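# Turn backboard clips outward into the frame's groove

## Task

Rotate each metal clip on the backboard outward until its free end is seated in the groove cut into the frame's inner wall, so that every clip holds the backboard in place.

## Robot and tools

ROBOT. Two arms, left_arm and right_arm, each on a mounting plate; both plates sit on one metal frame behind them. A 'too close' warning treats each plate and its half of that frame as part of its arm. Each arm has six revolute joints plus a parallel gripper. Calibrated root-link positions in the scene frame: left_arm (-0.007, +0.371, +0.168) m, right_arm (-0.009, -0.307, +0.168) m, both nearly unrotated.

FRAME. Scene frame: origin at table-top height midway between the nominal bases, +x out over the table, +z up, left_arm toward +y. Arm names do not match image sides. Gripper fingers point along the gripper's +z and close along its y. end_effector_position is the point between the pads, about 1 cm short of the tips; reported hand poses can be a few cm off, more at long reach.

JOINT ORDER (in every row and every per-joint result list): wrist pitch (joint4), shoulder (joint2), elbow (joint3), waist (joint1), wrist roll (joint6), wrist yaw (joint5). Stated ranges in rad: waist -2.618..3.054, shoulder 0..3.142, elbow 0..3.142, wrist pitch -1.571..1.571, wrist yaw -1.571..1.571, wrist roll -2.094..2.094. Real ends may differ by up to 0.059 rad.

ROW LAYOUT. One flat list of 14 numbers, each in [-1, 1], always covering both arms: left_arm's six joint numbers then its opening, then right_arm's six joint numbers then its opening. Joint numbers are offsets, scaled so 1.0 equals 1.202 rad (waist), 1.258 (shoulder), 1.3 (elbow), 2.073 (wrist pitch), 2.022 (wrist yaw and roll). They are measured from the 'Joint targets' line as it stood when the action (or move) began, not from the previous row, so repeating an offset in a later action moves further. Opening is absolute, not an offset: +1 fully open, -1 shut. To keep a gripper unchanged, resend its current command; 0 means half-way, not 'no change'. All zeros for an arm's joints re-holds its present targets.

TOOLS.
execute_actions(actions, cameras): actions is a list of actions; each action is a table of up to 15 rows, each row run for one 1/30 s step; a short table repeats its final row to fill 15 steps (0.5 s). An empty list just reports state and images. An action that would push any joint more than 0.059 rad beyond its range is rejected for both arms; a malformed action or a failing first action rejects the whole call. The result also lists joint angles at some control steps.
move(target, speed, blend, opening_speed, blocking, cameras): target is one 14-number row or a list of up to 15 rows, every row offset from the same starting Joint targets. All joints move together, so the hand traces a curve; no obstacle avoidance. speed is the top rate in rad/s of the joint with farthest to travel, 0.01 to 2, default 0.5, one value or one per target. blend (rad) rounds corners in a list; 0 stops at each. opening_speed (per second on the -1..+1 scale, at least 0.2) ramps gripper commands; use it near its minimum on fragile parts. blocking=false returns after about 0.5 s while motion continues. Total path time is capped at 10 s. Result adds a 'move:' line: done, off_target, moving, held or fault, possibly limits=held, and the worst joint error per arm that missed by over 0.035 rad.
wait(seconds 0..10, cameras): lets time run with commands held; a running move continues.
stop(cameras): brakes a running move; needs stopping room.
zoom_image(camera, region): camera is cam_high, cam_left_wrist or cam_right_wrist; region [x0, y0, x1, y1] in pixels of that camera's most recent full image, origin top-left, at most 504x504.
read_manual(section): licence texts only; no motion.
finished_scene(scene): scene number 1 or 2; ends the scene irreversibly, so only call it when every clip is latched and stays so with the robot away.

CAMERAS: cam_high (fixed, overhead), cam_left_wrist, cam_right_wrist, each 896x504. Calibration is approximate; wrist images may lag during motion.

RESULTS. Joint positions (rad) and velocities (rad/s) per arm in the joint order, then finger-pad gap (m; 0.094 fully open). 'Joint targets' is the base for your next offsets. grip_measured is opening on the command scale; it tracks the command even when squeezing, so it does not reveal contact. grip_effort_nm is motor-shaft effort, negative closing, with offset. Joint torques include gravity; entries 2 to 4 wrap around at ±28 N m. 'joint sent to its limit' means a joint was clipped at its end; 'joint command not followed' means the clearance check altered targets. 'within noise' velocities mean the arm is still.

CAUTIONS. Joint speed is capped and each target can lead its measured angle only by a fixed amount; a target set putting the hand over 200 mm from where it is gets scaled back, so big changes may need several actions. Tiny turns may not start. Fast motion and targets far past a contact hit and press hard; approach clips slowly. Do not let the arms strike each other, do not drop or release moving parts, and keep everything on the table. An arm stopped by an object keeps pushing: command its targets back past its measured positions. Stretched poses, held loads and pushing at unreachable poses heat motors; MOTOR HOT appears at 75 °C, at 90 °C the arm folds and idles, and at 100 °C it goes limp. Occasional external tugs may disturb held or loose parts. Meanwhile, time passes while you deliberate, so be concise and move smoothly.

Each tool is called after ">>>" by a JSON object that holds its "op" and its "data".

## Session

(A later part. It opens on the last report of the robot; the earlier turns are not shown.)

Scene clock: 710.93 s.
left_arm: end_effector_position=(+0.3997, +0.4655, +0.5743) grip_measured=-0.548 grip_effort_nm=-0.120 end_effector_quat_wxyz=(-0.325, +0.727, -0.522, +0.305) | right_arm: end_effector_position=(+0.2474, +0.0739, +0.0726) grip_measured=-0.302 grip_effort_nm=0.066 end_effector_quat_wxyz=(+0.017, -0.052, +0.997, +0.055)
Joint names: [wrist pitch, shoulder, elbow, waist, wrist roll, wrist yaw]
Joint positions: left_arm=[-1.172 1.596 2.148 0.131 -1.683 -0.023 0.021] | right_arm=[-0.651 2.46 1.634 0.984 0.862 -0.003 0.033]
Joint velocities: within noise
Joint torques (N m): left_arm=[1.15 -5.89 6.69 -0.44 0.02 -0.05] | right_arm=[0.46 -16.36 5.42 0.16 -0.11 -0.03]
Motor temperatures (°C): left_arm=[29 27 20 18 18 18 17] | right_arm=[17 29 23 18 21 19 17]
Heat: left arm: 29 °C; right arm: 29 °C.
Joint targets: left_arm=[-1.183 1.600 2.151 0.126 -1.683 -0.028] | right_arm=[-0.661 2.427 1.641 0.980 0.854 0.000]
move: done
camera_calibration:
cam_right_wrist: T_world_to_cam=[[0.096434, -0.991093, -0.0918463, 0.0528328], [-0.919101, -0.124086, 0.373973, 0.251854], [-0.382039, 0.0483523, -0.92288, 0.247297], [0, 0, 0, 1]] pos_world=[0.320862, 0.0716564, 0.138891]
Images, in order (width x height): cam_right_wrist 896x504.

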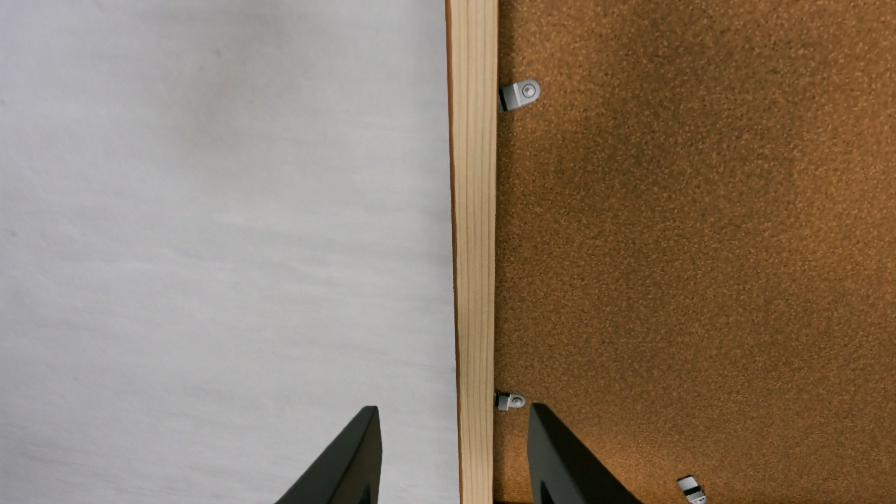

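>>> {"op": "move", "data": {"target": [[0,0,0,0,0,0,-0.55,-0.03,-0.05,0.05,0,0,0,-0.3],[0,0,0,0,0,0,-0.55,-0.1442,0.200,0.370,-0.0857,-0.0519,0,-0.12]], "speed": 0.4, "blend": 0.05, "opening_speed": 0.5, "cameras": ["cam_right_wrist"]}}

Scene clock: 733.30 s.
left_arm: end_effector_position=(+0.3997, +0.4655, +0.5743) grip_measured=-0.548 grip_effort_nm=-0.110 end_effector_quat_wxyz=(-0.325, +0.727, -0.522, +0.305) | right_arm: end_effector_position=(+0.3149, +0.0788, +0.0811) grip_measured=-0.122 grip_effort_nm=0.066 end_effector_quat_wxyz=(+0.003, -0.053, +0.998, +0.033)
Joint names: [wrist pitch, shoulder, elbow, waist, wrist roll, wrist yaw]
Joint positions: left_arm=[-1.172 1.596 2.148 0.131 -1.683 -0.023 0.021] | right_arm=[-0.95 2.666 2.088 0.88 0.757 -0.003 0.041]
Joint velocities: within noise
Joint torques (N m): left_arm=[1.2 -5.74 6.93 -0.62 0.02 -0.03] | right_arm=[0.36 -13.63 7.8 0.35 -0.12 -0.02]
Motor temperatures (°C): left_arm=[29 27 20 18 18 18 17] | right_arm=[17 32 24 18 21 19 17]
Heat: left arm: 29 °C; right arm: 32 °C.
Joint targets: left_arm=[-1.183 1.600 2.151 0.126 -1.683 -0.028] | right_arm=[-0.959 2.678 2.123 0.877 0.749 0.000]
move: done; blend cut to 0.0325 rad at target 1
camera_calibration:
cam_right_wrist: T_world_to_cam=[[0.097019, -0.993997, -0.0505687, 0.0486], [-0.909221, -0.109183, 0.401741, 0.304812], [-0.40485, 0.00700162, -0.914356, 0.290397], [0, 0, 0, 1]] pos_world=[0.389994, 0.0795552, 0.145528]
Images, in order (width x height): cam_right_wrist 896x504.

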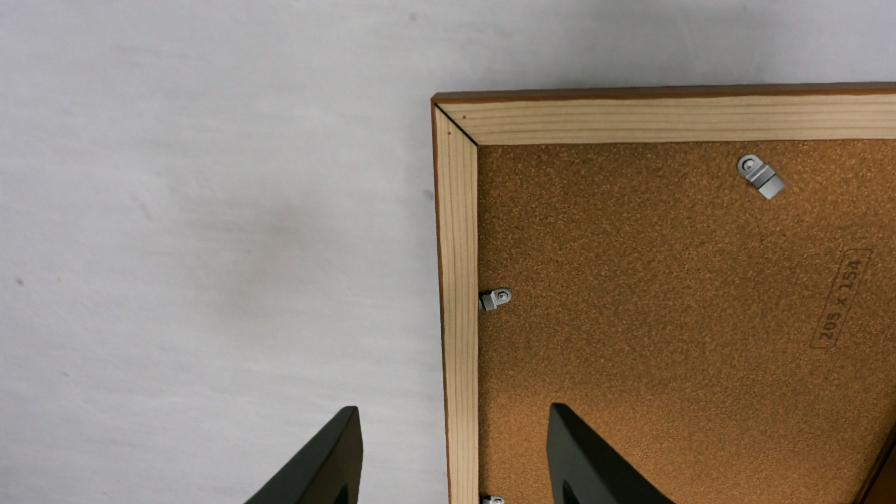

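>>> {"op": "move", "data": {"target": [[0,0,0,0,0,0,-0.55,0.026,0.055,-0.003,0,0,0,-0.12],[0,0,0,0,0,0,-0.55,0.0449,0.1,-0.006,0,0,0,-0.12]], "speed": 0.15, "cameras": ["cam_right_wrist"]}}

Scene clock: 744.27 s.
left_arm: end_effector_position=(+0.3997, +0.4655, +0.5743) grip_measured=-0.548 grip_effort_nm=-0.120 end_effector_quat_wxyz=(-0.325, +0.727, -0.522, +0.305) | right_arm: end_effector_position=(+0.3082, +0.0743, +0.0244) grip_measured=-0.122 grip_effort_nm=0.066 end_effector_quat_wxyz=(-0.010, -0.053, +0.998, +0.019)
Joint names: [wrist pitch, shoulder, elbow, waist, wrist roll, wrist yaw]
Joint positions: left_arm=[-1.172 1.596 2.148 0.131 -1.683 -0.023 0.021] | right_arm=[-0.875 2.788 2.094 0.88 0.756 -0.003 0.041]
Joint velocities: within noise
Joint torques (N m): left_arm=[1.14 -5.76 6.72 -0.47 0 -0.02] | right_arm=[0.46 -13.48 6.56 0.36 -0.11 -0.02]
Motor temperatures (°C): left_arm=[29 27 20 18 18 18 17] | right_arm=[17 31 25 18 21 19 17]
Heat: left arm: 29 °C; right arm: 31 °C.
Joint targets: left_arm=[-1.183 1.600 2.151 0.126 -1.683 -0.028] | right_arm=[-0.867 2.804 2.115 0.877 0.749 0.000]
move: done
camera_calibration:
cam_right_wrist: T_world_to_cam=[[0.0983705, -0.994893, -0.0225959, 0.0409085], [-0.898092, -0.0985342, 0.428628, 0.316137], [-0.428666, -0.0218712, -0.903198, 0.245065], [0, 0, 0, 1]] pos_world=[0.384947, 0.0772097, 0.0867618]
Images, in order (width x height): cam_right_wrist 896x504.

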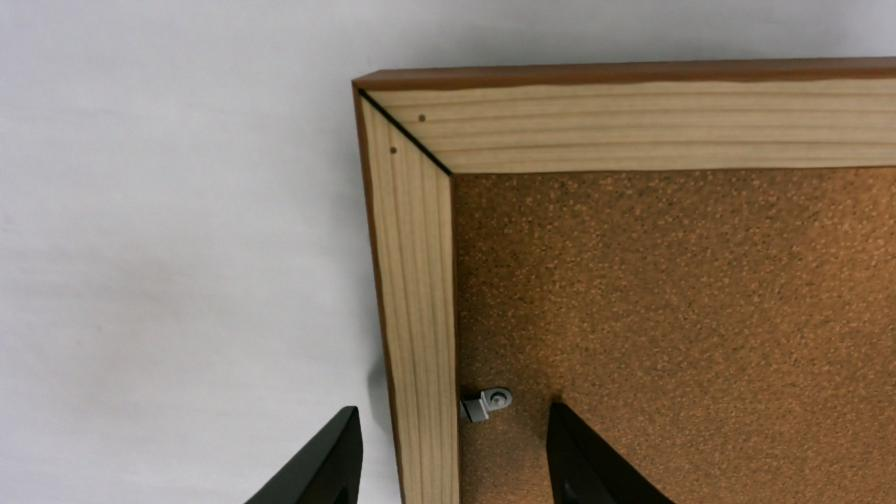

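>>> {"op": "move", "data": {"target": [[0,0,0,0,0,0,-0.55,0.002,0,0,0,0,0,-0.30],[0,0,0,0,0,0,-0.55,0.003,0.038,0,0,0,0,-0.30],[0,0,0,0,0,0,-0.55,0.003,0.038,0,0,0,0,-0.36],[0,0,0,0,0,0,-0.55,0.005,0.038,0,0.002,0,0,-0.42]], "speed": 0.08, "opening_speed": 0.3, "cameras": ["cam_right_wrist"]}}

>>> {"op": "zoom_image", "data": {"camera": "cam_right_wrist", "region": [340, 340, 580, 484]}}

Scene clock: 754.77 s.
left_arm: end_effector_position=(+0.3997, +0.4655, +0.5743) grip_measured=-0.548 grip_effort_nm=-0.120 end_effector_quat_wxyz=(-0.325, +0.727, -0.522, +0.305) | right_arm: end_effector_position=(+0.3076, +0.0714, +0.0220) grip_measured=-0.417 grip_effort_nm=-0.183 end_effector_quat_wxyz=(-0.013, -0.054, +0.998, +0.011)
Joint names: [wrist pitch, shoulder, elbow, waist, wrist roll, wrist yaw]
Joint positions: left_arm=[-1.172 1.596 2.148 0.131 -1.683 -0.023 0.021] | right_arm=[-0.891 2.799 2.107 0.88 0.756 0.006 0.027]
Joint velocities: within noise
Joint torques (N m): left_arm=[1.19 -5.7 6.76 -0.5 0.01 -0.04] | right_arm=[0.73 -10.07 5.61 0.59 -0.12 -0.1]
Motor temperatures (°C): left_arm=[29 27 20 18 18 18 17] | right_arm=[17 31 24 18 21 19 17]
Heat: left arm: 29 °C; right arm: 31 °C.
Joint targets: left_arm=[-1.183 1.600 2.151 0.126 -1.683 -0.028] | right_arm=[-0.856 2.852 2.115 0.879 0.749 0.000]
move: off_target (right_arm); target 3's new numbers were sent with right_arm's shoulder 0.053 rad from that target; target 4's new numbers were sent with right_arm's shoulder 0.053 rad from that target; right_arm: the shoulder is farthest, 0.053 rad from its target
camera_calibration:
cam_right_wrist: T_world_to_cam=[[0.0988501, -0.995083, -0.00624925, 0.0375859], [-0.896626, -0.0917899, 0.43317, 0.31531], [-0.431614, -0.0372157, -0.90129, 0.244579], [0, 0, 0, 1]] pos_world=[0.384564, 0.0754455, 0.0840883]
Images, in order (width x height): cam_right_wrist 896x504.

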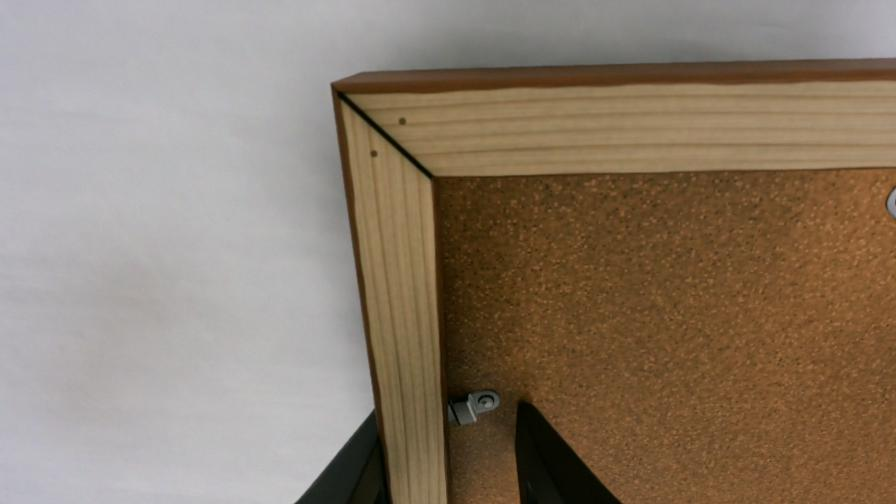

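Scaled by 2.100.

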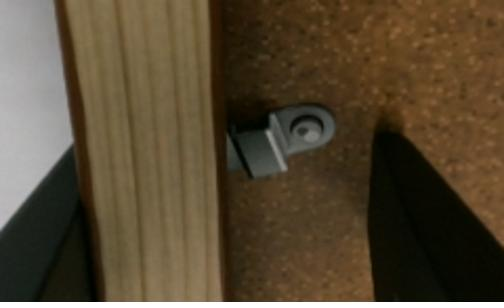

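>>> {"op": "move", "data": {"target": [[0,0,0,0,0,0,-0.55,0.002,0,0,0.004,0.001,0,-0.50],[0,0,0,0,0,0,-0.55,0.004,0,0,0.009,0.003,0,-0.57],[0,0,0,0,0,0,-0.55,0.005,0,0,0.012,0.004,0,-0.62]], "speed": 0.05, "opening_speed": 0.2, "cameras": ["cam_right_wrist"]}}

>>> {"op": "zoom_image", "data": {"camera": "cam_right_wrist", "region": [340, 340, 580, 484]}}

Scene clock: 763.77 s.
left_arm: end_effector_position=(+0.3997, +0.4655, +0.5743) grip_measured=-0.548 grip_effort_nm=-0.120 end_effector_quat_wxyz=(-0.325, +0.727, -0.522, +0.305) | right_arm: end_effector_position=(+0.3066, +0.0760, +0.0225) grip_measured=-0.616 grip_effort_nm=-0.252 end_effector_quat_wxyz=(-0.009, -0.056, +0.998, +0.015)
Joint names: [wrist pitch, shoulder, elbow, waist, wrist roll, wrist yaw]
Joint positions: left_arm=[-1.172 1.596 2.148 0.131 -1.683 -0.023 0.021] | right_arm=[-0.882 2.799 2.108 0.887 0.759 0.005 0.018]
Joint velocities: within noise
Joint torques (N m): left_arm=[1.2 -5.7 6.8 -0.57 0.04 -0.06] | right_arm=[0.76 -10.15 5.53 1.25 -0.06 -0.1]
Motor temperatures (°C): left_arm=[29 27 20 18 18 18 17] | right_arm=[17 30 24 18 21 19 17]
Heat: left arm: 29 °C; right arm: 30 °C.
Joint targets: left_arm=[-1.183 1.600 2.151 0.126 -1.683 -0.028] | right_arm=[-0.846 2.852 2.115 0.894 0.757 0.000]
move: off_target (right_arm); target 2's new numbers were sent with right_arm's shoulder 0.053 rad from that target; target 3's new numbers were sent with right_arm's shoulder 0.053 rad from that target; right_arm: the shoulder is farthest, 0.053 rad from its target
camera_calibration:
cam_right_wrist: T_world_to_cam=[[0.10268, -0.994612, -0.0142752, 0.0411781], [-0.899055, -0.0989364, 0.42651, 0.316058], [-0.425625, -0.0309599, -0.90437, 0.242524], [0, 0, 0, 1]] pos_world=[0.38315, 0.0797344, 0.0851174]
Images, in order (width x height): cam_right_wrist 896x504.

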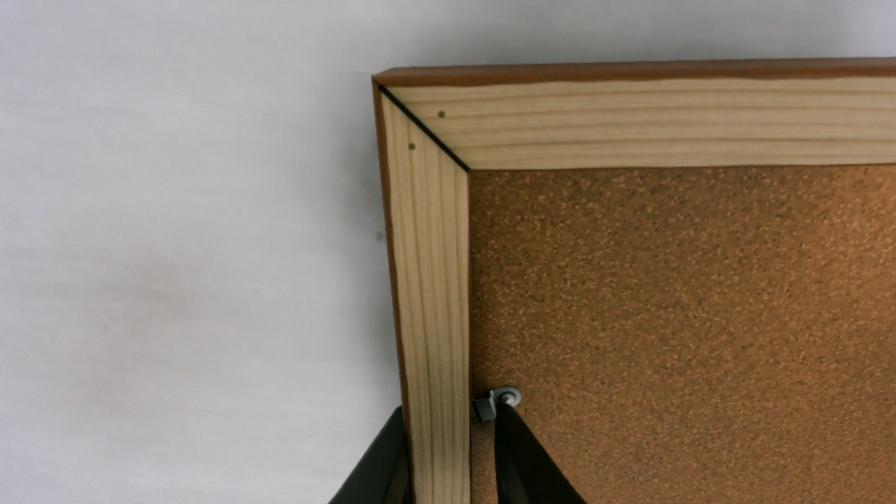

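Scaled by 2.100.

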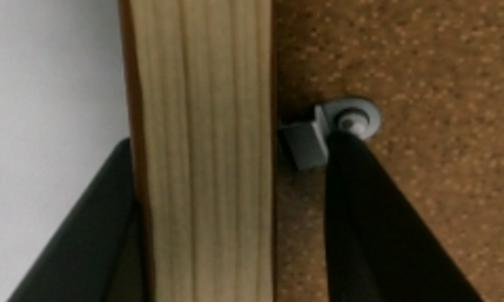

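>>> {"op": "move", "data": {"target": [[0,0,0,0,0,0,-0.55,0.001,0,0,0.003,0.001,0,-0.66],[0,0,0,0,0,0,-0.55,0.002,0,0,0.005,0.002,0,-0.69]], "speed": 0.05, "opening_speed": 0.2, "cameras": ["cam_right_wrist"]}}

>>> {"op": "zoom_image", "data": {"camera": "cam_right_wrist", "region": [440, 360, 540, 440]}}

Scene clock: 770.60 s.
left_arm: end_effector_position=(+0.3997, +0.4655, +0.5743) grip_measured=-0.548 grip_effort_nm=-0.120 end_effector_quat_wxyz=(-0.325, +0.727, -0.522, +0.305) | right_arm: end_effector_position=(+0.3068, +0.0772, +0.0225) grip_measured=-0.689 grip_effort_nm=-0.813 end_effector_quat_wxyz=(-0.007, -0.056, +0.998, +0.015)
Joint names: [wrist pitch, shoulder, elbow, waist, wrist roll, wrist yaw]
Joint positions: left_arm=[-1.172 1.596 2.148 0.131 -1.683 -0.023 0.021] | right_arm=[-0.878 2.799 2.108 0.889 0.76 0.008 0.015]
Joint velocities: left_arm=[within noise] | right_arm=[-0.037 0.007 -0.007 0.012 -0.007 -0.066 -0.005]
Joint torques (N m): left_arm=[1.18 -5.7 6.75 -0.57 0.03 -0.04] | right_arm=[0.77 -10.11 5.52 1.65 -0.01 -0.12]
Motor temperatures (°C): left_arm=[29 27 20 18 18 18 17] | right_arm=[17 30 23 18 21 19 17]
Heat: left arm: 29 °C; right arm: 30 °C.
Joint targets: left_arm=[-1.183 1.600 2.151 0.126 -1.683 -0.028] | right_arm=[-0.842 2.852 2.115 0.900 0.762 0.000]
move: off_target (right_arm); target 2's new numbers were sent with right_arm's shoulder 0.053 rad from that target; right_arm: the shoulder is farthest, 0.053 rad from its target
camera_calibration:
cam_right_wrist: T_world_to_cam=[[0.104456, -0.994412, -0.0153046, 0.0418394], [-0.900923, -0.101131, 0.422032, 0.317157], [-0.421221, -0.0302955, -0.906452, 0.241314], [0, 0, 0, 1]] pos_world=[0.38301, 0.0809908, 0.0855291]
Images, in order (width x height): cam_right_wrist 896x504.

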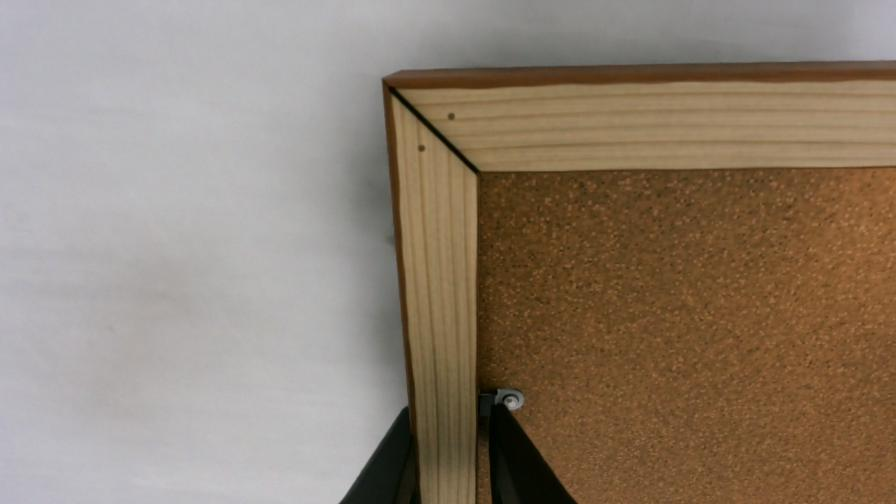

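Scaled by 5.040.

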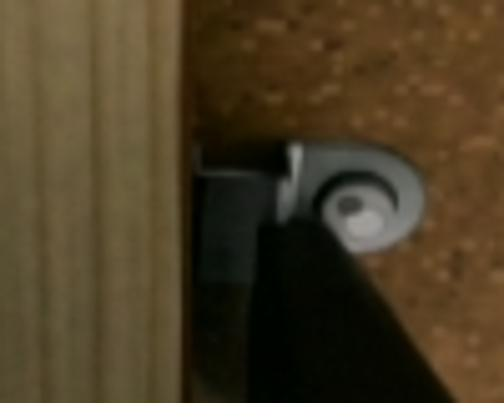

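>>> {"op": "move", "data": {"target": [[0,0,0,0,0,0,-0.55,0,0,0,-0.009,-0.003,0,-0.58],[0,0,0,0,0,0,-0.55,-0.05,-0.2,0,-0.013,-0.004,0,-0.45],[0,0,0,0,0,0,-0.55,-0.1,-0.23,0.0,-0.08,-0.5,0,-0.2],[0,0,0,0,0,0,-0.55,-0.08,-0.159,-0.007,-0.1997,-0.899,0,-0.10]], "speed": [0.2,0.4,0.6,0.6], "opening_speed": 0.5, "cameras": ["cam_right_wrist"]}}

Scene clock: 790.47 s.
left_arm: end_effector_position=(+0.3997, +0.4655, +0.5743) grip_measured=-0.548 grip_effort_nm=-0.120 end_effector_quat_wxyz=(-0.325, +0.727, -0.522, +0.305) | right_arm: end_effector_position=(+0.3875, -0.0047, +0.0939) grip_measured=-0.102 grip_effort_nm=0.066 end_effector_quat_wxyz=(-0.016, +0.749, -0.662, -0.014)
Joint names: [wrist pitch, shoulder, elbow, waist, wrist roll, wrist yaw]
Joint positions: left_arm=[-1.172 1.596 2.148 0.131 -1.683 -0.023 0.021] | right_arm=[-1.016 2.639 2.108 0.663 -1.049 0.005 0.042]
Joint velocities: within noise
Joint torques (N m): left_arm=[1.21 -5.7 6.87 -0.55 0.02 -0.04] | right_arm=[0.48 -13.52 5.18 0.42 -0.12 -0.09]
Motor temperatures (°C): left_arm=[29 27 20 18 18 18 17] | right_arm=[17 32 23 18 21 19 17]
Heat: left arm: 29 °C; right arm: 32 °C.
Joint targets: left_arm=[-1.183 1.600 2.151 0.126 -1.683 -0.028] | right_arm=[-1.008 2.652 2.106 0.660 -1.056 0.000]
move: done; target 3's new numbers were sent with right_arm's shoulder 0.043 rad from that target
camera_calibration:
cam_right_wrist: T_world_to_cam=[[0.993273, 0.113958, 0.0205718, -0.389519], [0.0981976, -0.923047, 0.371944, -0.0349246], [0.0613747, -0.367422, -0.928027, 0.150958], [0, 0, 0, 1]] pos_world=[0.381064, 0.0676171, 0.161096]
Images, in order (width x height): cam_right_wrist 896x504.

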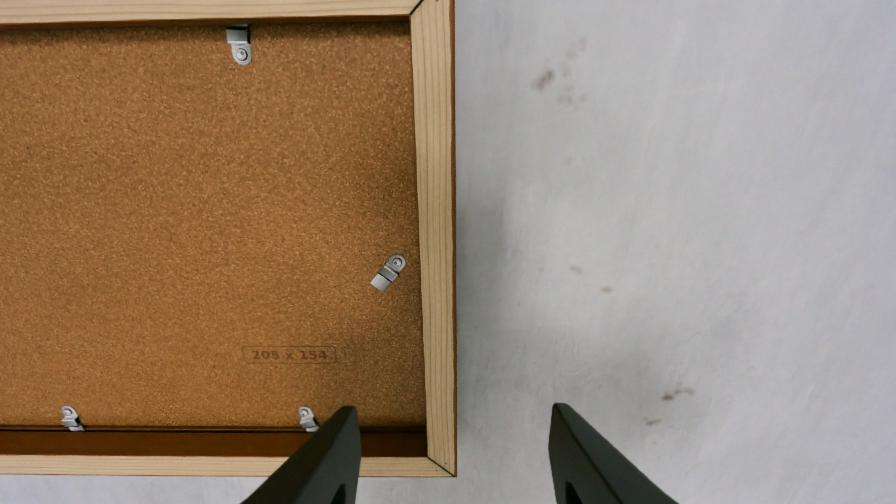

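>>> {"op": "zoom_image", "data": {"camera": "cam_right_wrist", "region": [270, 380, 350, 440]}}

>>> {"op": "zoom_image", "data": {"camera": "cam_right_wrist", "region": [30, 380, 110, 440]}}

Scaled by 6.300.

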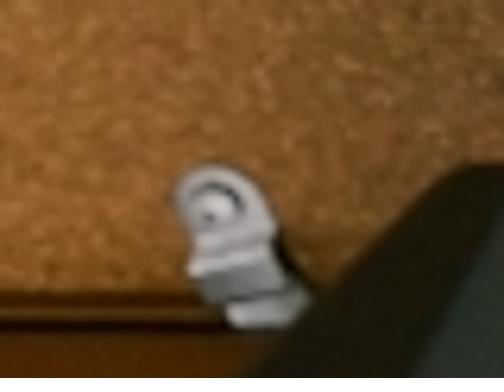

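Scaled by 6.300.

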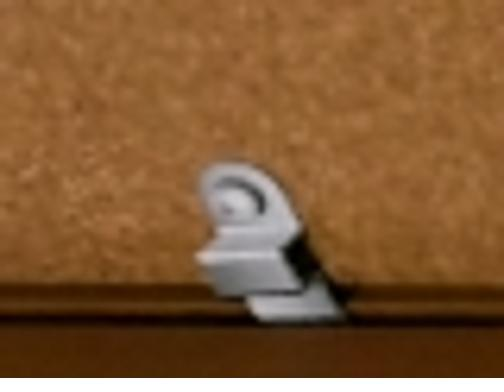

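>>> {"op": "move", "data": {"target": [[0,0,0,0,0,0,-0.55,0.0376,0.030,-0.0738,0.0158,0,0,-0.08],[0,0,0,0,0,0,-0.55,0.0376,0.030,-0.039,0.0158,0,0,-0.08],[0,0,0,0,0,0,-0.55,0.055,0.060,-0.039,0.0158,0,0,-0.08]], "speed": 0.2, "cameras": ["cam_right_wrist"]}}

Scene clock: 815.57 s.
left_arm: end_effector_position=(+0.3997, +0.4655, +0.5743) grip_measured=-0.548 grip_effort_nm=-0.115 end_effector_quat_wxyz=(-0.325, +0.727, -0.522, +0.305) | right_arm: end_effector_position=(+0.3711, -0.0097, +0.0383) grip_measured=-0.082 grip_effort_nm=0.071 end_effector_quat_wxyz=(+0.006, +0.752, -0.659, -0.019)
Joint names: [wrist pitch, shoulder, elbow, waist, wrist roll, wrist yaw]
Joint positions: left_arm=[-1.172 1.596 2.148 0.131 -1.683 -0.023 0.021] | right_arm=[-0.902 2.718 2.029 0.671 -1.049 0.005 0.043]
Joint velocities: within noise
Joint torques (N m): left_arm=[1.17 -5.79 6.71 -0.66 0.02 -0.05] | right_arm=[0.42 -13.76 6.93 1.43 -0.1 -0.09]
Motor temperatures (°C): left_arm=[29 27 21 18 18 18 17] | right_arm=[17 31 23 18 21 19 17]
Heat: left arm: 29 °C; right arm: 31 °C.
Joint targets: left_arm=[-1.183 1.600 2.151 0.126 -1.683 -0.028] | right_arm=[-0.893 2.727 2.055 0.679 -1.056 0.000]
move: done
camera_calibration:
cam_right_wrist: T_world_to_cam=[[0.992162, 0.123713, -0.0176072, -0.369507], [0.120652, -0.911726, 0.392683, -0.0262255], [0.0325269, -0.391729, -0.919505, 0.108596], [0, 0, 0, 1]] pos_world=[0.366243, 0.0643426, 0.103647]
Images, in order (width x height): cam_right_wrist 896x504.

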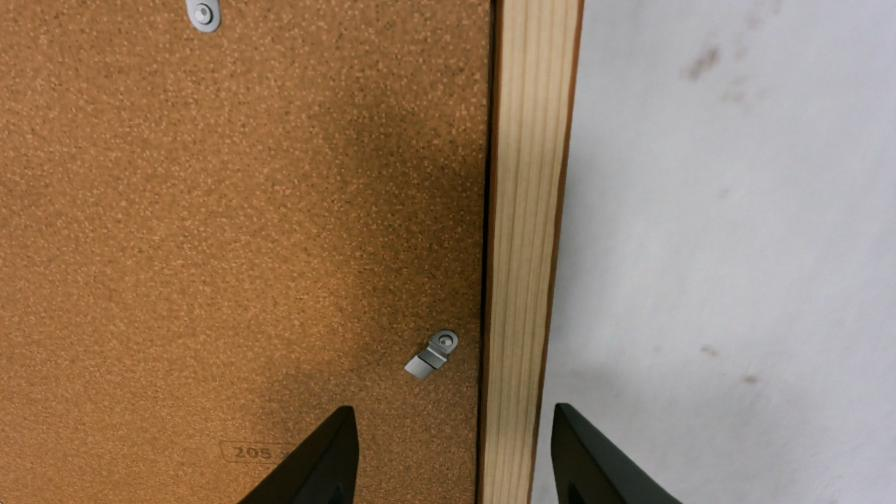

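>>> {"op": "move", "data": {"target": [[0,0,0,0,0,0,-0.55,0.023,0.034,0,0.001,0,0,-0.08]], "speed": 0.15, "cameras": ["cam_right_wrist"]}}

Scene clock: 824.60 s.
left_arm: end_effector_position=(+0.3997, +0.4655, +0.5743) grip_measured=-0.548 grip_effort_nm=-0.129 end_effector_quat_wxyz=(-0.325, +0.727, -0.522, +0.305) | right_arm: end_effector_position=(+0.3729, -0.0075, +0.0226) grip_measured=-0.082 grip_effort_nm=0.056 end_effector_quat_wxyz=(+0.000, +0.752, -0.658, -0.018)
Joint names: [wrist pitch, shoulder, elbow, waist, wrist roll, wrist yaw]
Joint positions: left_arm=[-1.172 1.596 2.148 0.131 -1.683 -0.023 0.021] | right_arm=[-0.858 2.753 2.031 0.671 -1.05 0.005 0.043]
Joint velocities: within noise
Joint torques (N m): left_arm=[1.2 -5.65 6.76 -0.51 0 -0.01] | right_arm=[0.47 -13.09 6.76 1.58 -0.09 -0.1]
Motor temperatures (°C): left_arm=[29 27 21 18 18 18 17] | right_arm=[17 32 23 18 21 19 17]
Heat: left arm: 29 °C; right arm: 32 °C.
Joint targets: left_arm=[-1.183 1.600 2.151 0.126 -1.683 -0.028] | right_arm=[-0.846 2.770 2.055 0.680 -1.056 0.000]
move: done
camera_calibration:
cam_right_wrist: T_world_to_cam=[[0.992192, 0.124483, -0.00771112, -0.372101], [0.11773, -0.91437, 0.387385, -0.0171091], [0.041172, -0.385268, -0.921886, 0.0918731], [0, 0, 0, 1]] pos_world=[0.367427, 0.0660719, 0.0884549]
Images, in order (width x height): cam_right_wrist 896x504.

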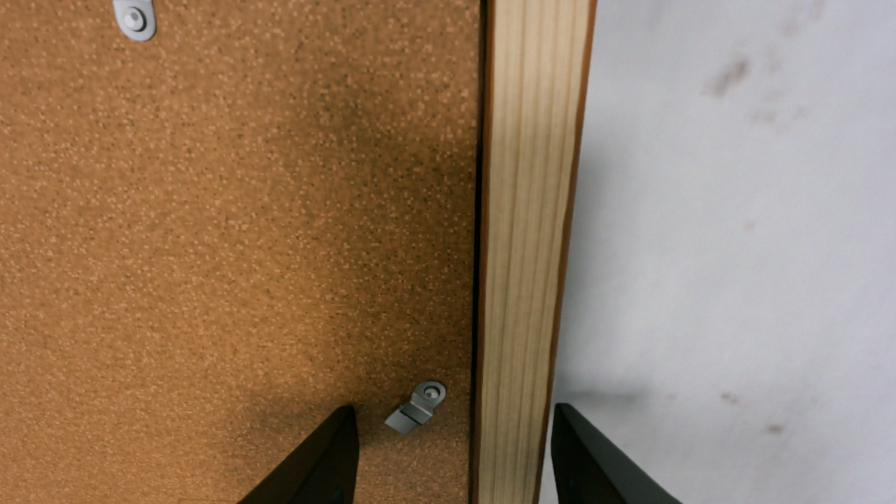

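>>> {"op": "move", "data": {"target": [[0,0,0,0,0,0,-0.55,0.003,0.04,0,0.0,0,0,-0.12]], "speed": 0.15, "cameras": ["cam_right_wrist"]}}

>>> {"op": "zoom_image", "data": {"camera": "cam_right_wrist", "region": [340, 340, 580, 484]}}

Scene clock: 829.00 s.
left_arm: end_effector_position=(+0.3997, +0.4655, +0.5743) grip_measured=-0.548 grip_effort_nm=-0.125 end_effector_quat_wxyz=(-0.325, +0.727, -0.522, +0.305) | right_arm: end_effector_position=(+0.3721, -0.0080, +0.0206) grip_measured=-0.118 grip_effort_nm=-0.164 end_effector_quat_wxyz=(+0.005, +0.753, -0.658, -0.019)
Joint names: [wrist pitch, shoulder, elbow, waist, wrist roll, wrist yaw]
Joint positions: left_arm=[-1.172 1.596 2.148 0.131 -1.683 -0.023 0.021] | right_arm=[-0.874 2.765 2.048 0.671 -1.051 0.005 0.041]
Joint velocities: within noise
Joint torques (N m): left_arm=[1.17 -5.75 6.71 -0.65 -0.01 -0.04] | right_arm=[0.68 -9.77 5.55 1.57 -0.09 -0.1]
Motor temperatures (°C): left_arm=[29 27 21 18 18 18 17] | right_arm=[17 32 23 18 21 19 17]
Heat: left arm: 29 °C; right arm: 32 °C.
Joint targets: left_arm=[-1.183 1.600 2.151 0.126 -1.683 -0.028] | right_arm=[-0.840 2.820 2.055 0.680 -1.056 0.000]
move: off_target (right_arm); right_arm: the shoulder is farthest, 0.055 rad from its target
camera_calibration:
cam_right_wrist: T_world_to_cam=[[0.991987, 0.125204, -0.0169179, -0.371047], [0.121767, -0.911748, 0.392287, -0.0182515], [0.0336911, -0.391203, -0.919687, 0.092554], [0, 0, 0, 1]] pos_world=[0.367177, 0.0660232, 0.0860033]
Images, in order (width x height): cam_right_wrist 896x504.

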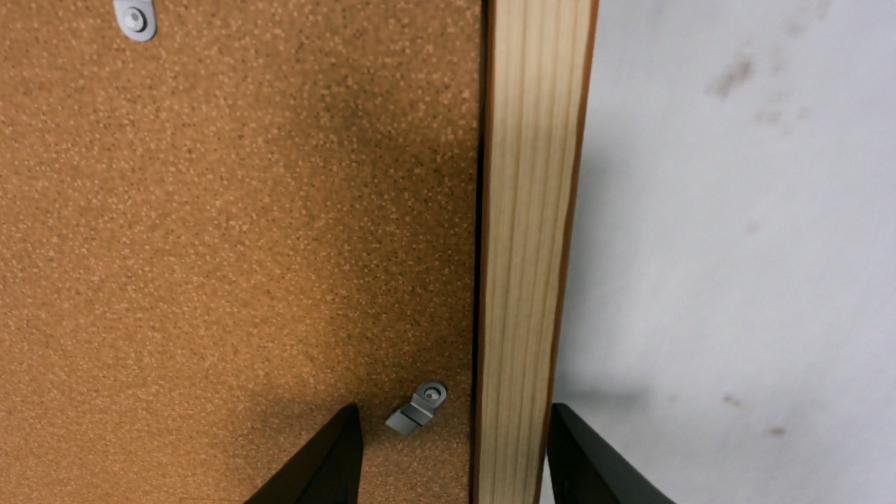

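Scaled by 2.100.

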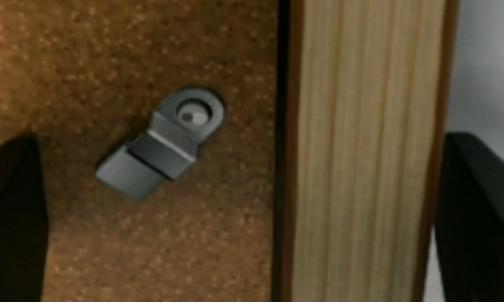

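>>> {"op": "move", "data": {"target": [[0,0,0,0,0,0,-0.55,-0.006,-0.10,0,0.008,0,0,-0.12],[0,0,0,0,0,0,-0.55,0.006,-0.04,0,0.003,0,0,-0.14],[0,0,0,0,0,0,-0.55,0.007,0.0,0,0.003,0,0,-0.16]], "speed": 0.15, "cameras": ["cam_right_wrist"]}}

>>> {"op": "zoom_image", "data": {"camera": "cam_right_wrist", "region": [340, 340, 580, 484]}}

Scene clock: 840.87 s.
left_arm: end_effector_position=(+0.3997, +0.4655, +0.5743) grip_measured=-0.548 grip_effort_nm=-0.125 end_effector_quat_wxyz=(-0.325, +0.727, -0.522, +0.305) | right_arm: end_effector_position=(+0.3764, +0.0021, +0.0214) grip_measured=-0.158 grip_effort_nm=-0.154 end_effector_quat_wxyz=(-0.013, +0.756, -0.654, -0.015)
Joint names: [wrist pitch, shoulder, elbow, waist, wrist roll, wrist yaw]
Joint positions: left_arm=[-1.172 1.596 2.148 0.131 -1.683 -0.023 0.021] | right_arm=[-0.837 2.764 2.048 0.682 -1.051 0.005 0.04]
Joint velocities: within noise
Joint torques (N m): left_arm=[1.15 -5.65 6.84 -0.64 0 -0.01] | right_arm=[0.52 -9.7 5.48 0.87 -0.1 -0.11]
Motor temperatures (°C): left_arm=[29 27 21 18 18 18 17] | right_arm=[17 32 24 18 21 19 17]
Heat: left arm: 29 °C; right arm: 32 °C.
Joint targets: left_arm=[-1.183 1.600 2.151 0.126 -1.683 -0.028] | right_arm=[-0.825 2.820 2.055 0.684 -1.056 0.000]
move: off_target (right_arm); target 3's new numbers were sent with right_arm's shoulder 0.056 rad from that target; right_arm: the shoulder is farthest, 0.056 rad from its target
camera_calibration:
cam_right_wrist: T_world_to_cam=[[0.990756, 0.13466, 0.0163831, -0.376783], [0.118805, -0.919648, 0.374343, -0.00837318], [0.0654759, -0.368936, -0.927146, 0.0852884], [0, 0, 0, 1]] pos_world=[0.36871, 0.0745033, 0.0883821]
Images, in order (width x height): cam_right_wrist 896x504.

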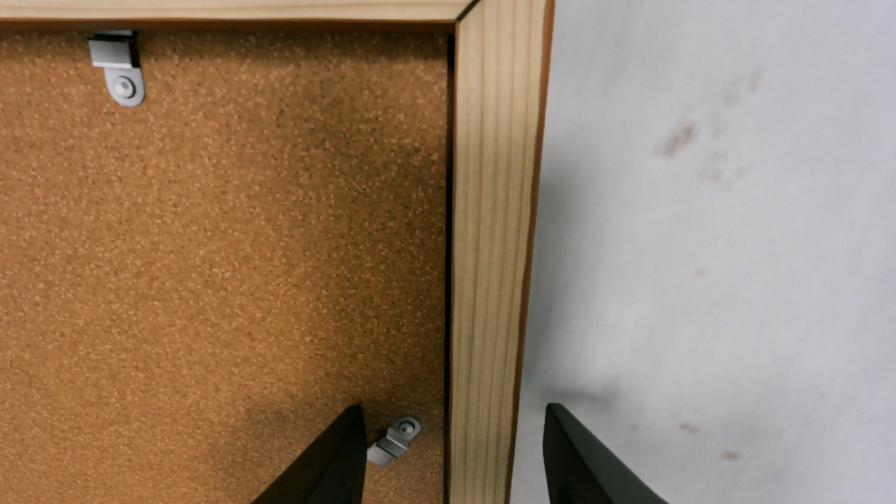

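Scaled by 2.100.

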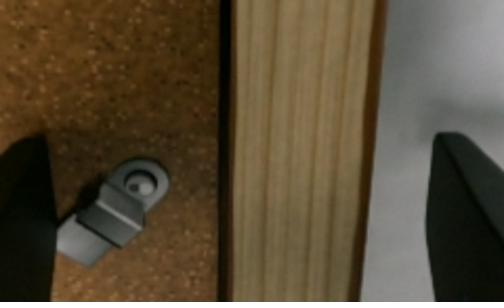

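>>> {"op": "move", "data": {"target": [[0,0,0,0,0,0,-0.55,-0.022,-0.10,0,-0.0133,0,0,-0.12],[0,0,0,0,0,0,-0.55,-0.0085,-0.04,0,-0.0133,0,0,-0.12],[0,0,0,0,0,0,-0.55,-0.008,0.0,0,-0.0133,0,0,-0.16]], "speed": 0.15, "cameras": ["cam_right_wrist"]}}

>>> {"op": "zoom_image", "data": {"camera": "cam_right_wrist", "region": [340, 340, 580, 484]}}

Scene clock: 851.40 s.
left_arm: end_effector_position=(+0.3997, +0.4655, +0.5743) grip_measured=-0.548 grip_effort_nm=-0.120 end_effector_quat_wxyz=(-0.325, +0.727, -0.522, +0.305) | right_arm: end_effector_position=(+0.3764, -0.0026, +0.0212) grip_measured=-0.158 grip_effort_nm=-0.154 end_effector_quat_wxyz=(-0.007, +0.754, -0.657, -0.016)
Joint names: [wrist pitch, shoulder, elbow, waist, wrist roll, wrist yaw]
Joint positions: left_arm=[-1.172 1.596 2.148 0.131 -1.683 -0.023 0.021] | right_arm=[-0.85 2.765 2.05 0.674 -1.051 0.005 0.04]
Joint velocities: within noise
Joint torques (N m): left_arm=[1.2 -5.72 6.69 -0.49 0.04 0] | right_arm=[0.48 -9.77 5.35 0.14 -0.09 -0.1]
Motor temperatures (°C): left_arm=[29 27 21 18 18 18 17] | right_arm=[17 31 24 18 21 19 17]
Heat: left arm: 29 °C; right arm: 31 °C.
Joint targets: left_arm=[-1.183 1.600 2.151 0.126 -1.683 -0.028] | right_arm=[-0.841 2.820 2.055 0.668 -1.056 0.000]
move: off_target (right_arm); target 3's new numbers were sent with right_arm's shoulder 0.055 rad from that target; right_arm: the shoulder is farthest, 0.055 rad from its target
camera_calibration:
cam_right_wrist: T_world_to_cam=[[0.991801, 0.12767, 0.0055847, -0.376362], [0.115977, -0.917595, 0.380221, -0.0117005], [0.0536674, -0.376456, -0.924879, 0.0877281], [0, 0, 0, 1]] pos_world=[0.369925, 0.0703395, 0.0876885]
Images, in order (width x height): cam_right_wrist 896x504.

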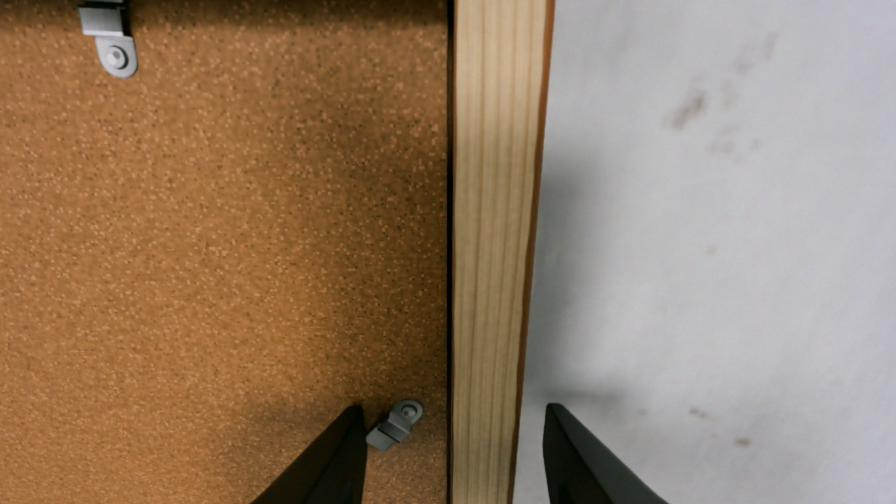

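Scaled by 2.100.

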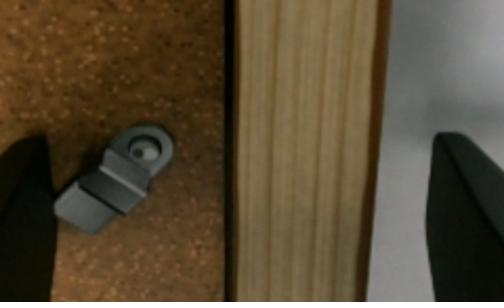

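>>> {"op": "move", "data": {"target": [[0,0,0,0,0,0,-0.55,-0.001,0,0,-0.002,0,0,-0.22],[0,0,0,0,0,0,-0.55,-0.002,0,0,-0.004,0,0,-0.28],[0,0,0,0,0,0,-0.55,-0.002,0,0,-0.006,0,0,-0.34]], "speed": 0.05, "opening_speed": 0.2, "cameras": ["cam_right_wrist"]}}

>>> {"op": "zoom_image", "data": {"camera": "cam_right_wrist", "region": [340, 340, 580, 484]}}

Scene clock: 860.13 s.
left_arm: end_effector_position=(+0.3997, +0.4655, +0.5743) grip_measured=-0.548 grip_effort_nm=-0.125 end_effector_quat_wxyz=(-0.325, +0.727, -0.522, +0.305) | right_arm: end_effector_position=(+0.3729, -0.0033, +0.0211) grip_measured=-0.337 grip_effort_nm=-0.198 end_effector_quat_wxyz=(-0.002, +0.754, -0.657, -0.022)
Joint names: [wrist pitch, shoulder, elbow, waist, wrist roll, wrist yaw]
Joint positions: left_arm=[-1.172 1.596 2.148 0.131 -1.683 -0.023 0.021] | right_arm=[-0.863 2.765 2.05 0.674 -1.051 -0.004 0.031]
Joint velocities: within noise
Joint torques (N m): left_arm=[1.16 -5.68 6.84 -0.54 0.02 -0.07] | right_arm=[0.53 -9.77 5.38 -0.59 -0.1 0]
Motor temperatures (°C): left_arm=[29 27 21 18 18 18 17] | right_arm=[17 31 24 18 21 19 17]
Heat: left arm: 29 °C; right arm: 31 °C.
Joint targets: left_arm=[-1.183 1.600 2.151 0.126 -1.683 -0.028] | right_arm=[-0.846 2.820 2.055 0.661 -1.056 0.000]
move: off_target (right_arm); target 2's new numbers were sent with right_arm's shoulder 0.055 rad from that target; target 3's new numbers were sent with right_arm's shoulder 0.055 rad from that target; right_arm: the shoulder is farthest, 0.055 rad from its target
camera_calibration:
cam_right_wrist: T_world_to_cam=[[0.991696, 0.128197, -0.0102232, -0.37237], [0.122483, -0.917279, 0.378943, -0.0142621], [0.0392017, -0.377049, -0.925363, 0.092957], [0, 0, 0, 1]] pos_world=[0.367381, 0.0697036, 0.0876167]
Images, in order (width x height): cam_right_wrist 896x504.

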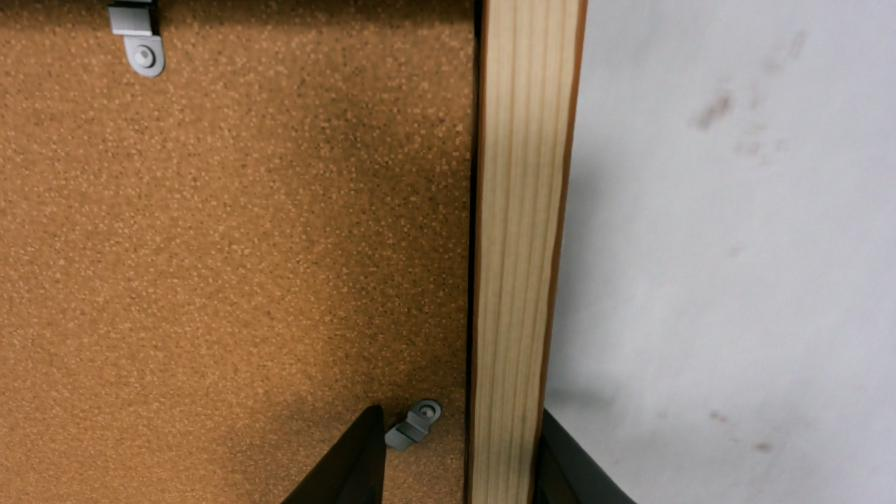

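Scaled by 2.100.

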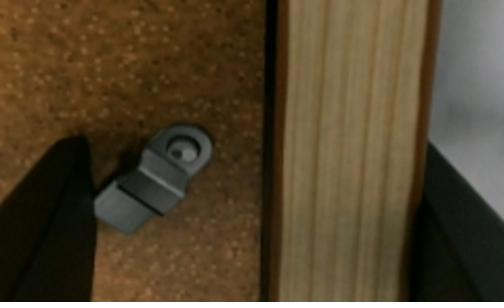

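>>> {"op": "move", "data": {"target": [[0,0,0,0,0,0,-0.55,0.003,0,0,-0.001,0,0,-0.40],[0,0,0,0,0,0,-0.55,0.006,0,0,-0.002,0,0,-0.46],[0,0,0,0,0,0,-0.55,0.009,0,0,-0.003,0,0,-0.52]], "speed": 0.05, "opening_speed": 0.2, "cameras": ["cam_right_wrist"]}}

>>> {"op": "zoom_image", "data": {"camera": "cam_right_wrist", "region": [340, 340, 580, 484]}}

Scene clock: 867.03 s.
left_arm: end_effector_position=(+0.3997, +0.4655, +0.5743) grip_measured=-0.548 grip_effort_nm=-0.129 end_effector_quat_wxyz=(-0.325, +0.727, -0.522, +0.305) | right_arm: end_effector_position=(+0.3767, -0.0053, +0.0213) grip_measured=-0.515 grip_effort_nm=-0.320 end_effector_quat_wxyz=(-0.005, +0.753, -0.657, -0.022)
Joint names: [wrist pitch, shoulder, elbow, waist, wrist roll, wrist yaw]
Joint positions: left_arm=[-1.172 1.596 2.148 0.131 -1.683 -0.023 0.021] | right_arm=[-0.858 2.765 2.051 0.666 -1.058 -0.005 0.023]
Joint velocities: within noise
Joint torques (N m): left_arm=[1.16 -5.68 6.89 -0.55 0 -0.02] | right_arm=[0.69 -9.77 5.22 -0.12 -0.01 0]
Motor temperatures (°C): left_arm=[29 27 21 18 18 18 17] | right_arm=[17 31 24 18 21 19 17]
Heat: left arm: 29 °C; right arm: 31 °C.
Joint targets: left_arm=[-1.183 1.600 2.151 0.126 -1.683 -0.028] | right_arm=[-0.827 2.820 2.055 0.657 -1.056 0.000]
move: off_target (right_arm); target 2's new numbers were sent with right_arm's shoulder 0.055 rad from that target; target 3's new numbers were sent with right_arm's shoulder 0.055 rad from that target; right_arm: the shoulder is farthest, 0.055 rad from its target
camera_calibration:
cam_right_wrist: T_world_to_cam=[[0.991909, 0.12684, -0.00521788, -0.376079], [0.119525, -0.919281, 0.375015, -0.0154542], [0.0427703, -0.372605, -0.927004, 0.0909345], [0, 0, 0, 1]] pos_world=[0.370995, 0.0673779, 0.0881298]
Images, in order (width x height): cam_right_wrist 896x504.

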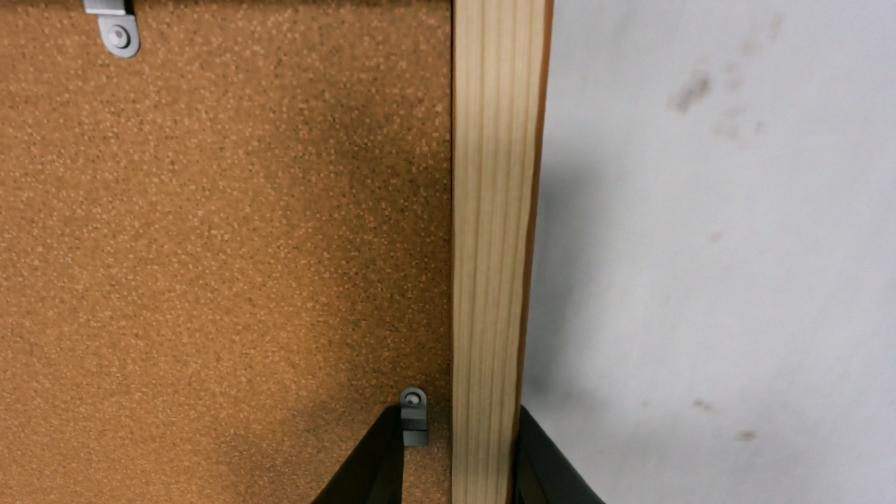

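Scaled by 2.100.

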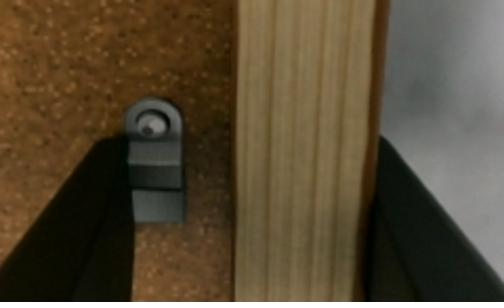

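>>> {"op": "move", "data": {"target": [[0,0,0,0,0,0,-0.55,0.002,0,0,0.001,0,0,-0.58],[0,0,0,0,0,0,-0.55,0.004,0,0,0.000,0,0,-0.63],[0,0,0,0,0,0,-0.55,0.006,0,0,0,0,0,-0.67]], "speed": 0.05, "opening_speed": 0.2, "cameras": ["cam_right_wrist"]}}

>>> {"op": "zoom_image", "data": {"camera": "cam_right_wrist", "region": [340, 340, 580, 484]}}

Scene clock: 874.57 s.
left_arm: end_effector_position=(+0.3997, +0.4655, +0.5743) grip_measured=-0.548 grip_effort_nm=-0.120 end_effector_quat_wxyz=(-0.325, +0.727, -0.522, +0.305) | right_arm: end_effector_position=(+0.3799, -0.0052, +0.0212) grip_measured=-0.662 grip_effort_nm=-0.466 end_effector_quat_wxyz=(-0.010, +0.752, -0.659, -0.020)
Joint names: [wrist pitch, shoulder, elbow, waist, wrist roll, wrist yaw]
Joint positions: left_arm=[-1.172 1.596 2.148 0.131 -1.683 -0.023 0.021] | right_arm=[-0.847 2.765 2.051 0.663 -1.058 -0.003 0.016]
Joint velocities: within noise
Joint torques (N m): left_arm=[1.17 -5.61 6.75 -0.57 0.03 -0.05] | right_arm=[0.72 -9.8 5.3 0.16 -0.02 -0.01]
Motor temperatures (°C): left_arm=[29 27 21 18 18 18 17] | right_arm=[17 30 23 18 21 19 17]
Heat: left arm: 29 °C; right arm: 30 °C.
Joint targets: left_arm=[-1.183 1.600 2.151 0.126 -1.683 -0.028] | right_arm=[-0.815 2.820 2.055 0.657 -1.056 0.000]
move: off_target (right_arm); target 2's new numbers were sent with right_arm's shoulder 0.055 rad from that target; target 3's new numbers were sent with right_arm's shoulder 0.055 rad from that target; right_arm: the shoulder is farthest, 0.055 rad from its target
camera_calibration:
cam_right_wrist: T_world_to_cam=[[0.992348, 0.12338, 0.00487666, -0.3797], [0.112744, -0.921494, 0.371667, -0.0130549], [0.0503502, -0.368273, -0.928353, 0.0879643], [0, 0, 0, 1]] pos_world=[0.373838, 0.0672123, 0.0883657]
Images, in order (width x height): cam_right_wrist 896x504.

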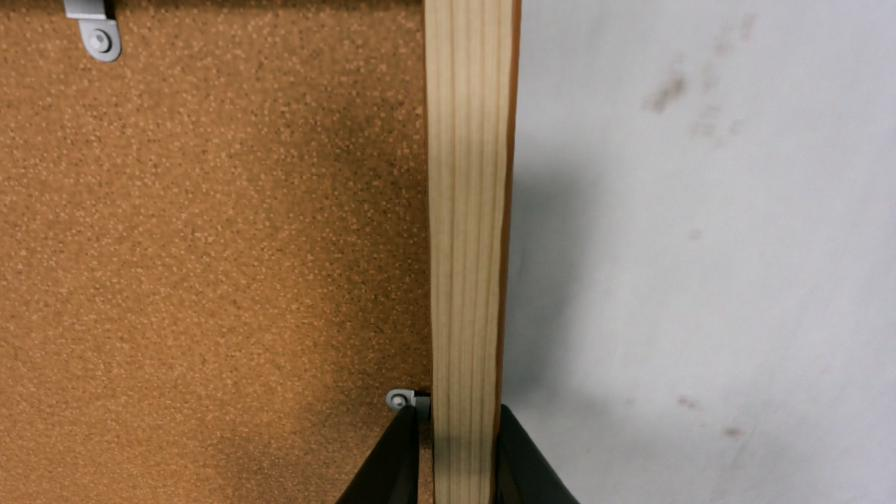

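Scaled by 2.100.

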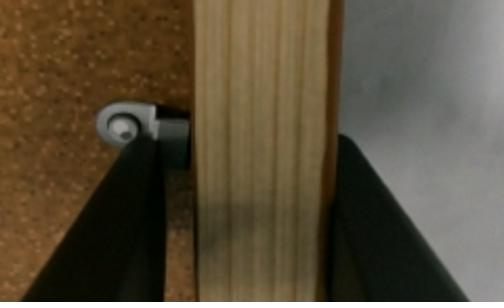

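>>> {"op": "move", "data": {"target": [[0,0,0,0,0,0,-0.55,-0.002,0,0,-0.001,0,0,-0.57],[0,0,0,0,0,0,-0.55,-0.04,-0.2,0,-0.001,0,0,-0.45],[0,0,0,0,0,0,-0.55,0.1376,-0.53,-0.745,0.303,0.174,0,-0.12],[0,0,0,0,0,0,-0.55,0.1376,-0.516,-0.701,0.310,0.174,0,-0.12]], "speed": [0.2,0.4,0.6,0.3], "opening_speed": 0.5, "cameras": ["cam_right_wrist"]}}

Scene clock: 894.03 s.
left_arm: end_effector_position=(+0.3997, +0.4655, +0.5743) grip_measured=-0.548 grip_effort_nm=-0.129 end_effector_quat_wxyz=(-0.325, +0.727, -0.522, +0.305) | right_arm: end_effector_position=(+0.1687, -0.0197, +0.0745) grip_measured=-0.122 grip_effort_nm=0.066 end_effector_quat_wxyz=(+0.008, +0.756, -0.654, -0.017)
Joint names: [wrist pitch, shoulder, elbow, waist, wrist roll, wrist yaw]
Joint positions: left_arm=[-1.172 1.596 2.148 0.131 -1.683 -0.023 0.021] | right_arm=[-0.535 2.185 1.122 1.021 -0.711 0 0.041]
Joint velocities: within noise
Joint torques (N m): left_arm=[1.17 -5.75 6.84 -0.53 -0.03 -0.05] | right_arm=[0.4 -11.3 5.67 1.29 0.04 -0.05]
Motor temperatures (°C): left_arm=[29 27 21 18 18 18 17] | right_arm=[17 31 23 18 21 19 17]
Heat: left arm: 29 °C; right arm: 31 °C.
Joint targets: left_arm=[-1.183 1.600 2.151 0.126 -1.683 -0.028] | right_arm=[-0.530 2.171 1.144 1.030 -0.704 0.000]
move: done
camera_calibration:
cam_right_wrist: T_world_to_cam=[[0.99053, 0.135856, -0.0198318, -0.166179], [0.132496, -0.908022, 0.397418, -0.0274348], [0.0359838, -0.396282, -0.917423, 0.143725], [0, 0, 0, 1]] pos_world=[0.163069, 0.0546208, 0.139464]
Images, in order (width x height): cam_right_wrist 896x504.

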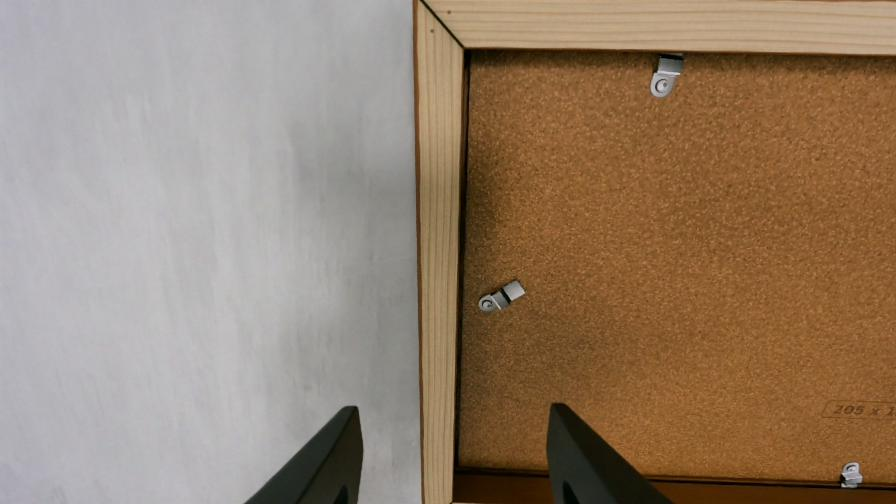

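>>> {"op": "zoom_image", "data": {"camera": "cam_right_wrist", "region": [810, 440, 890, 500]}}

Scaled by 6.300.

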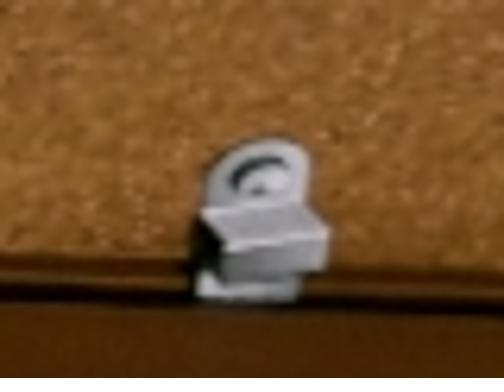

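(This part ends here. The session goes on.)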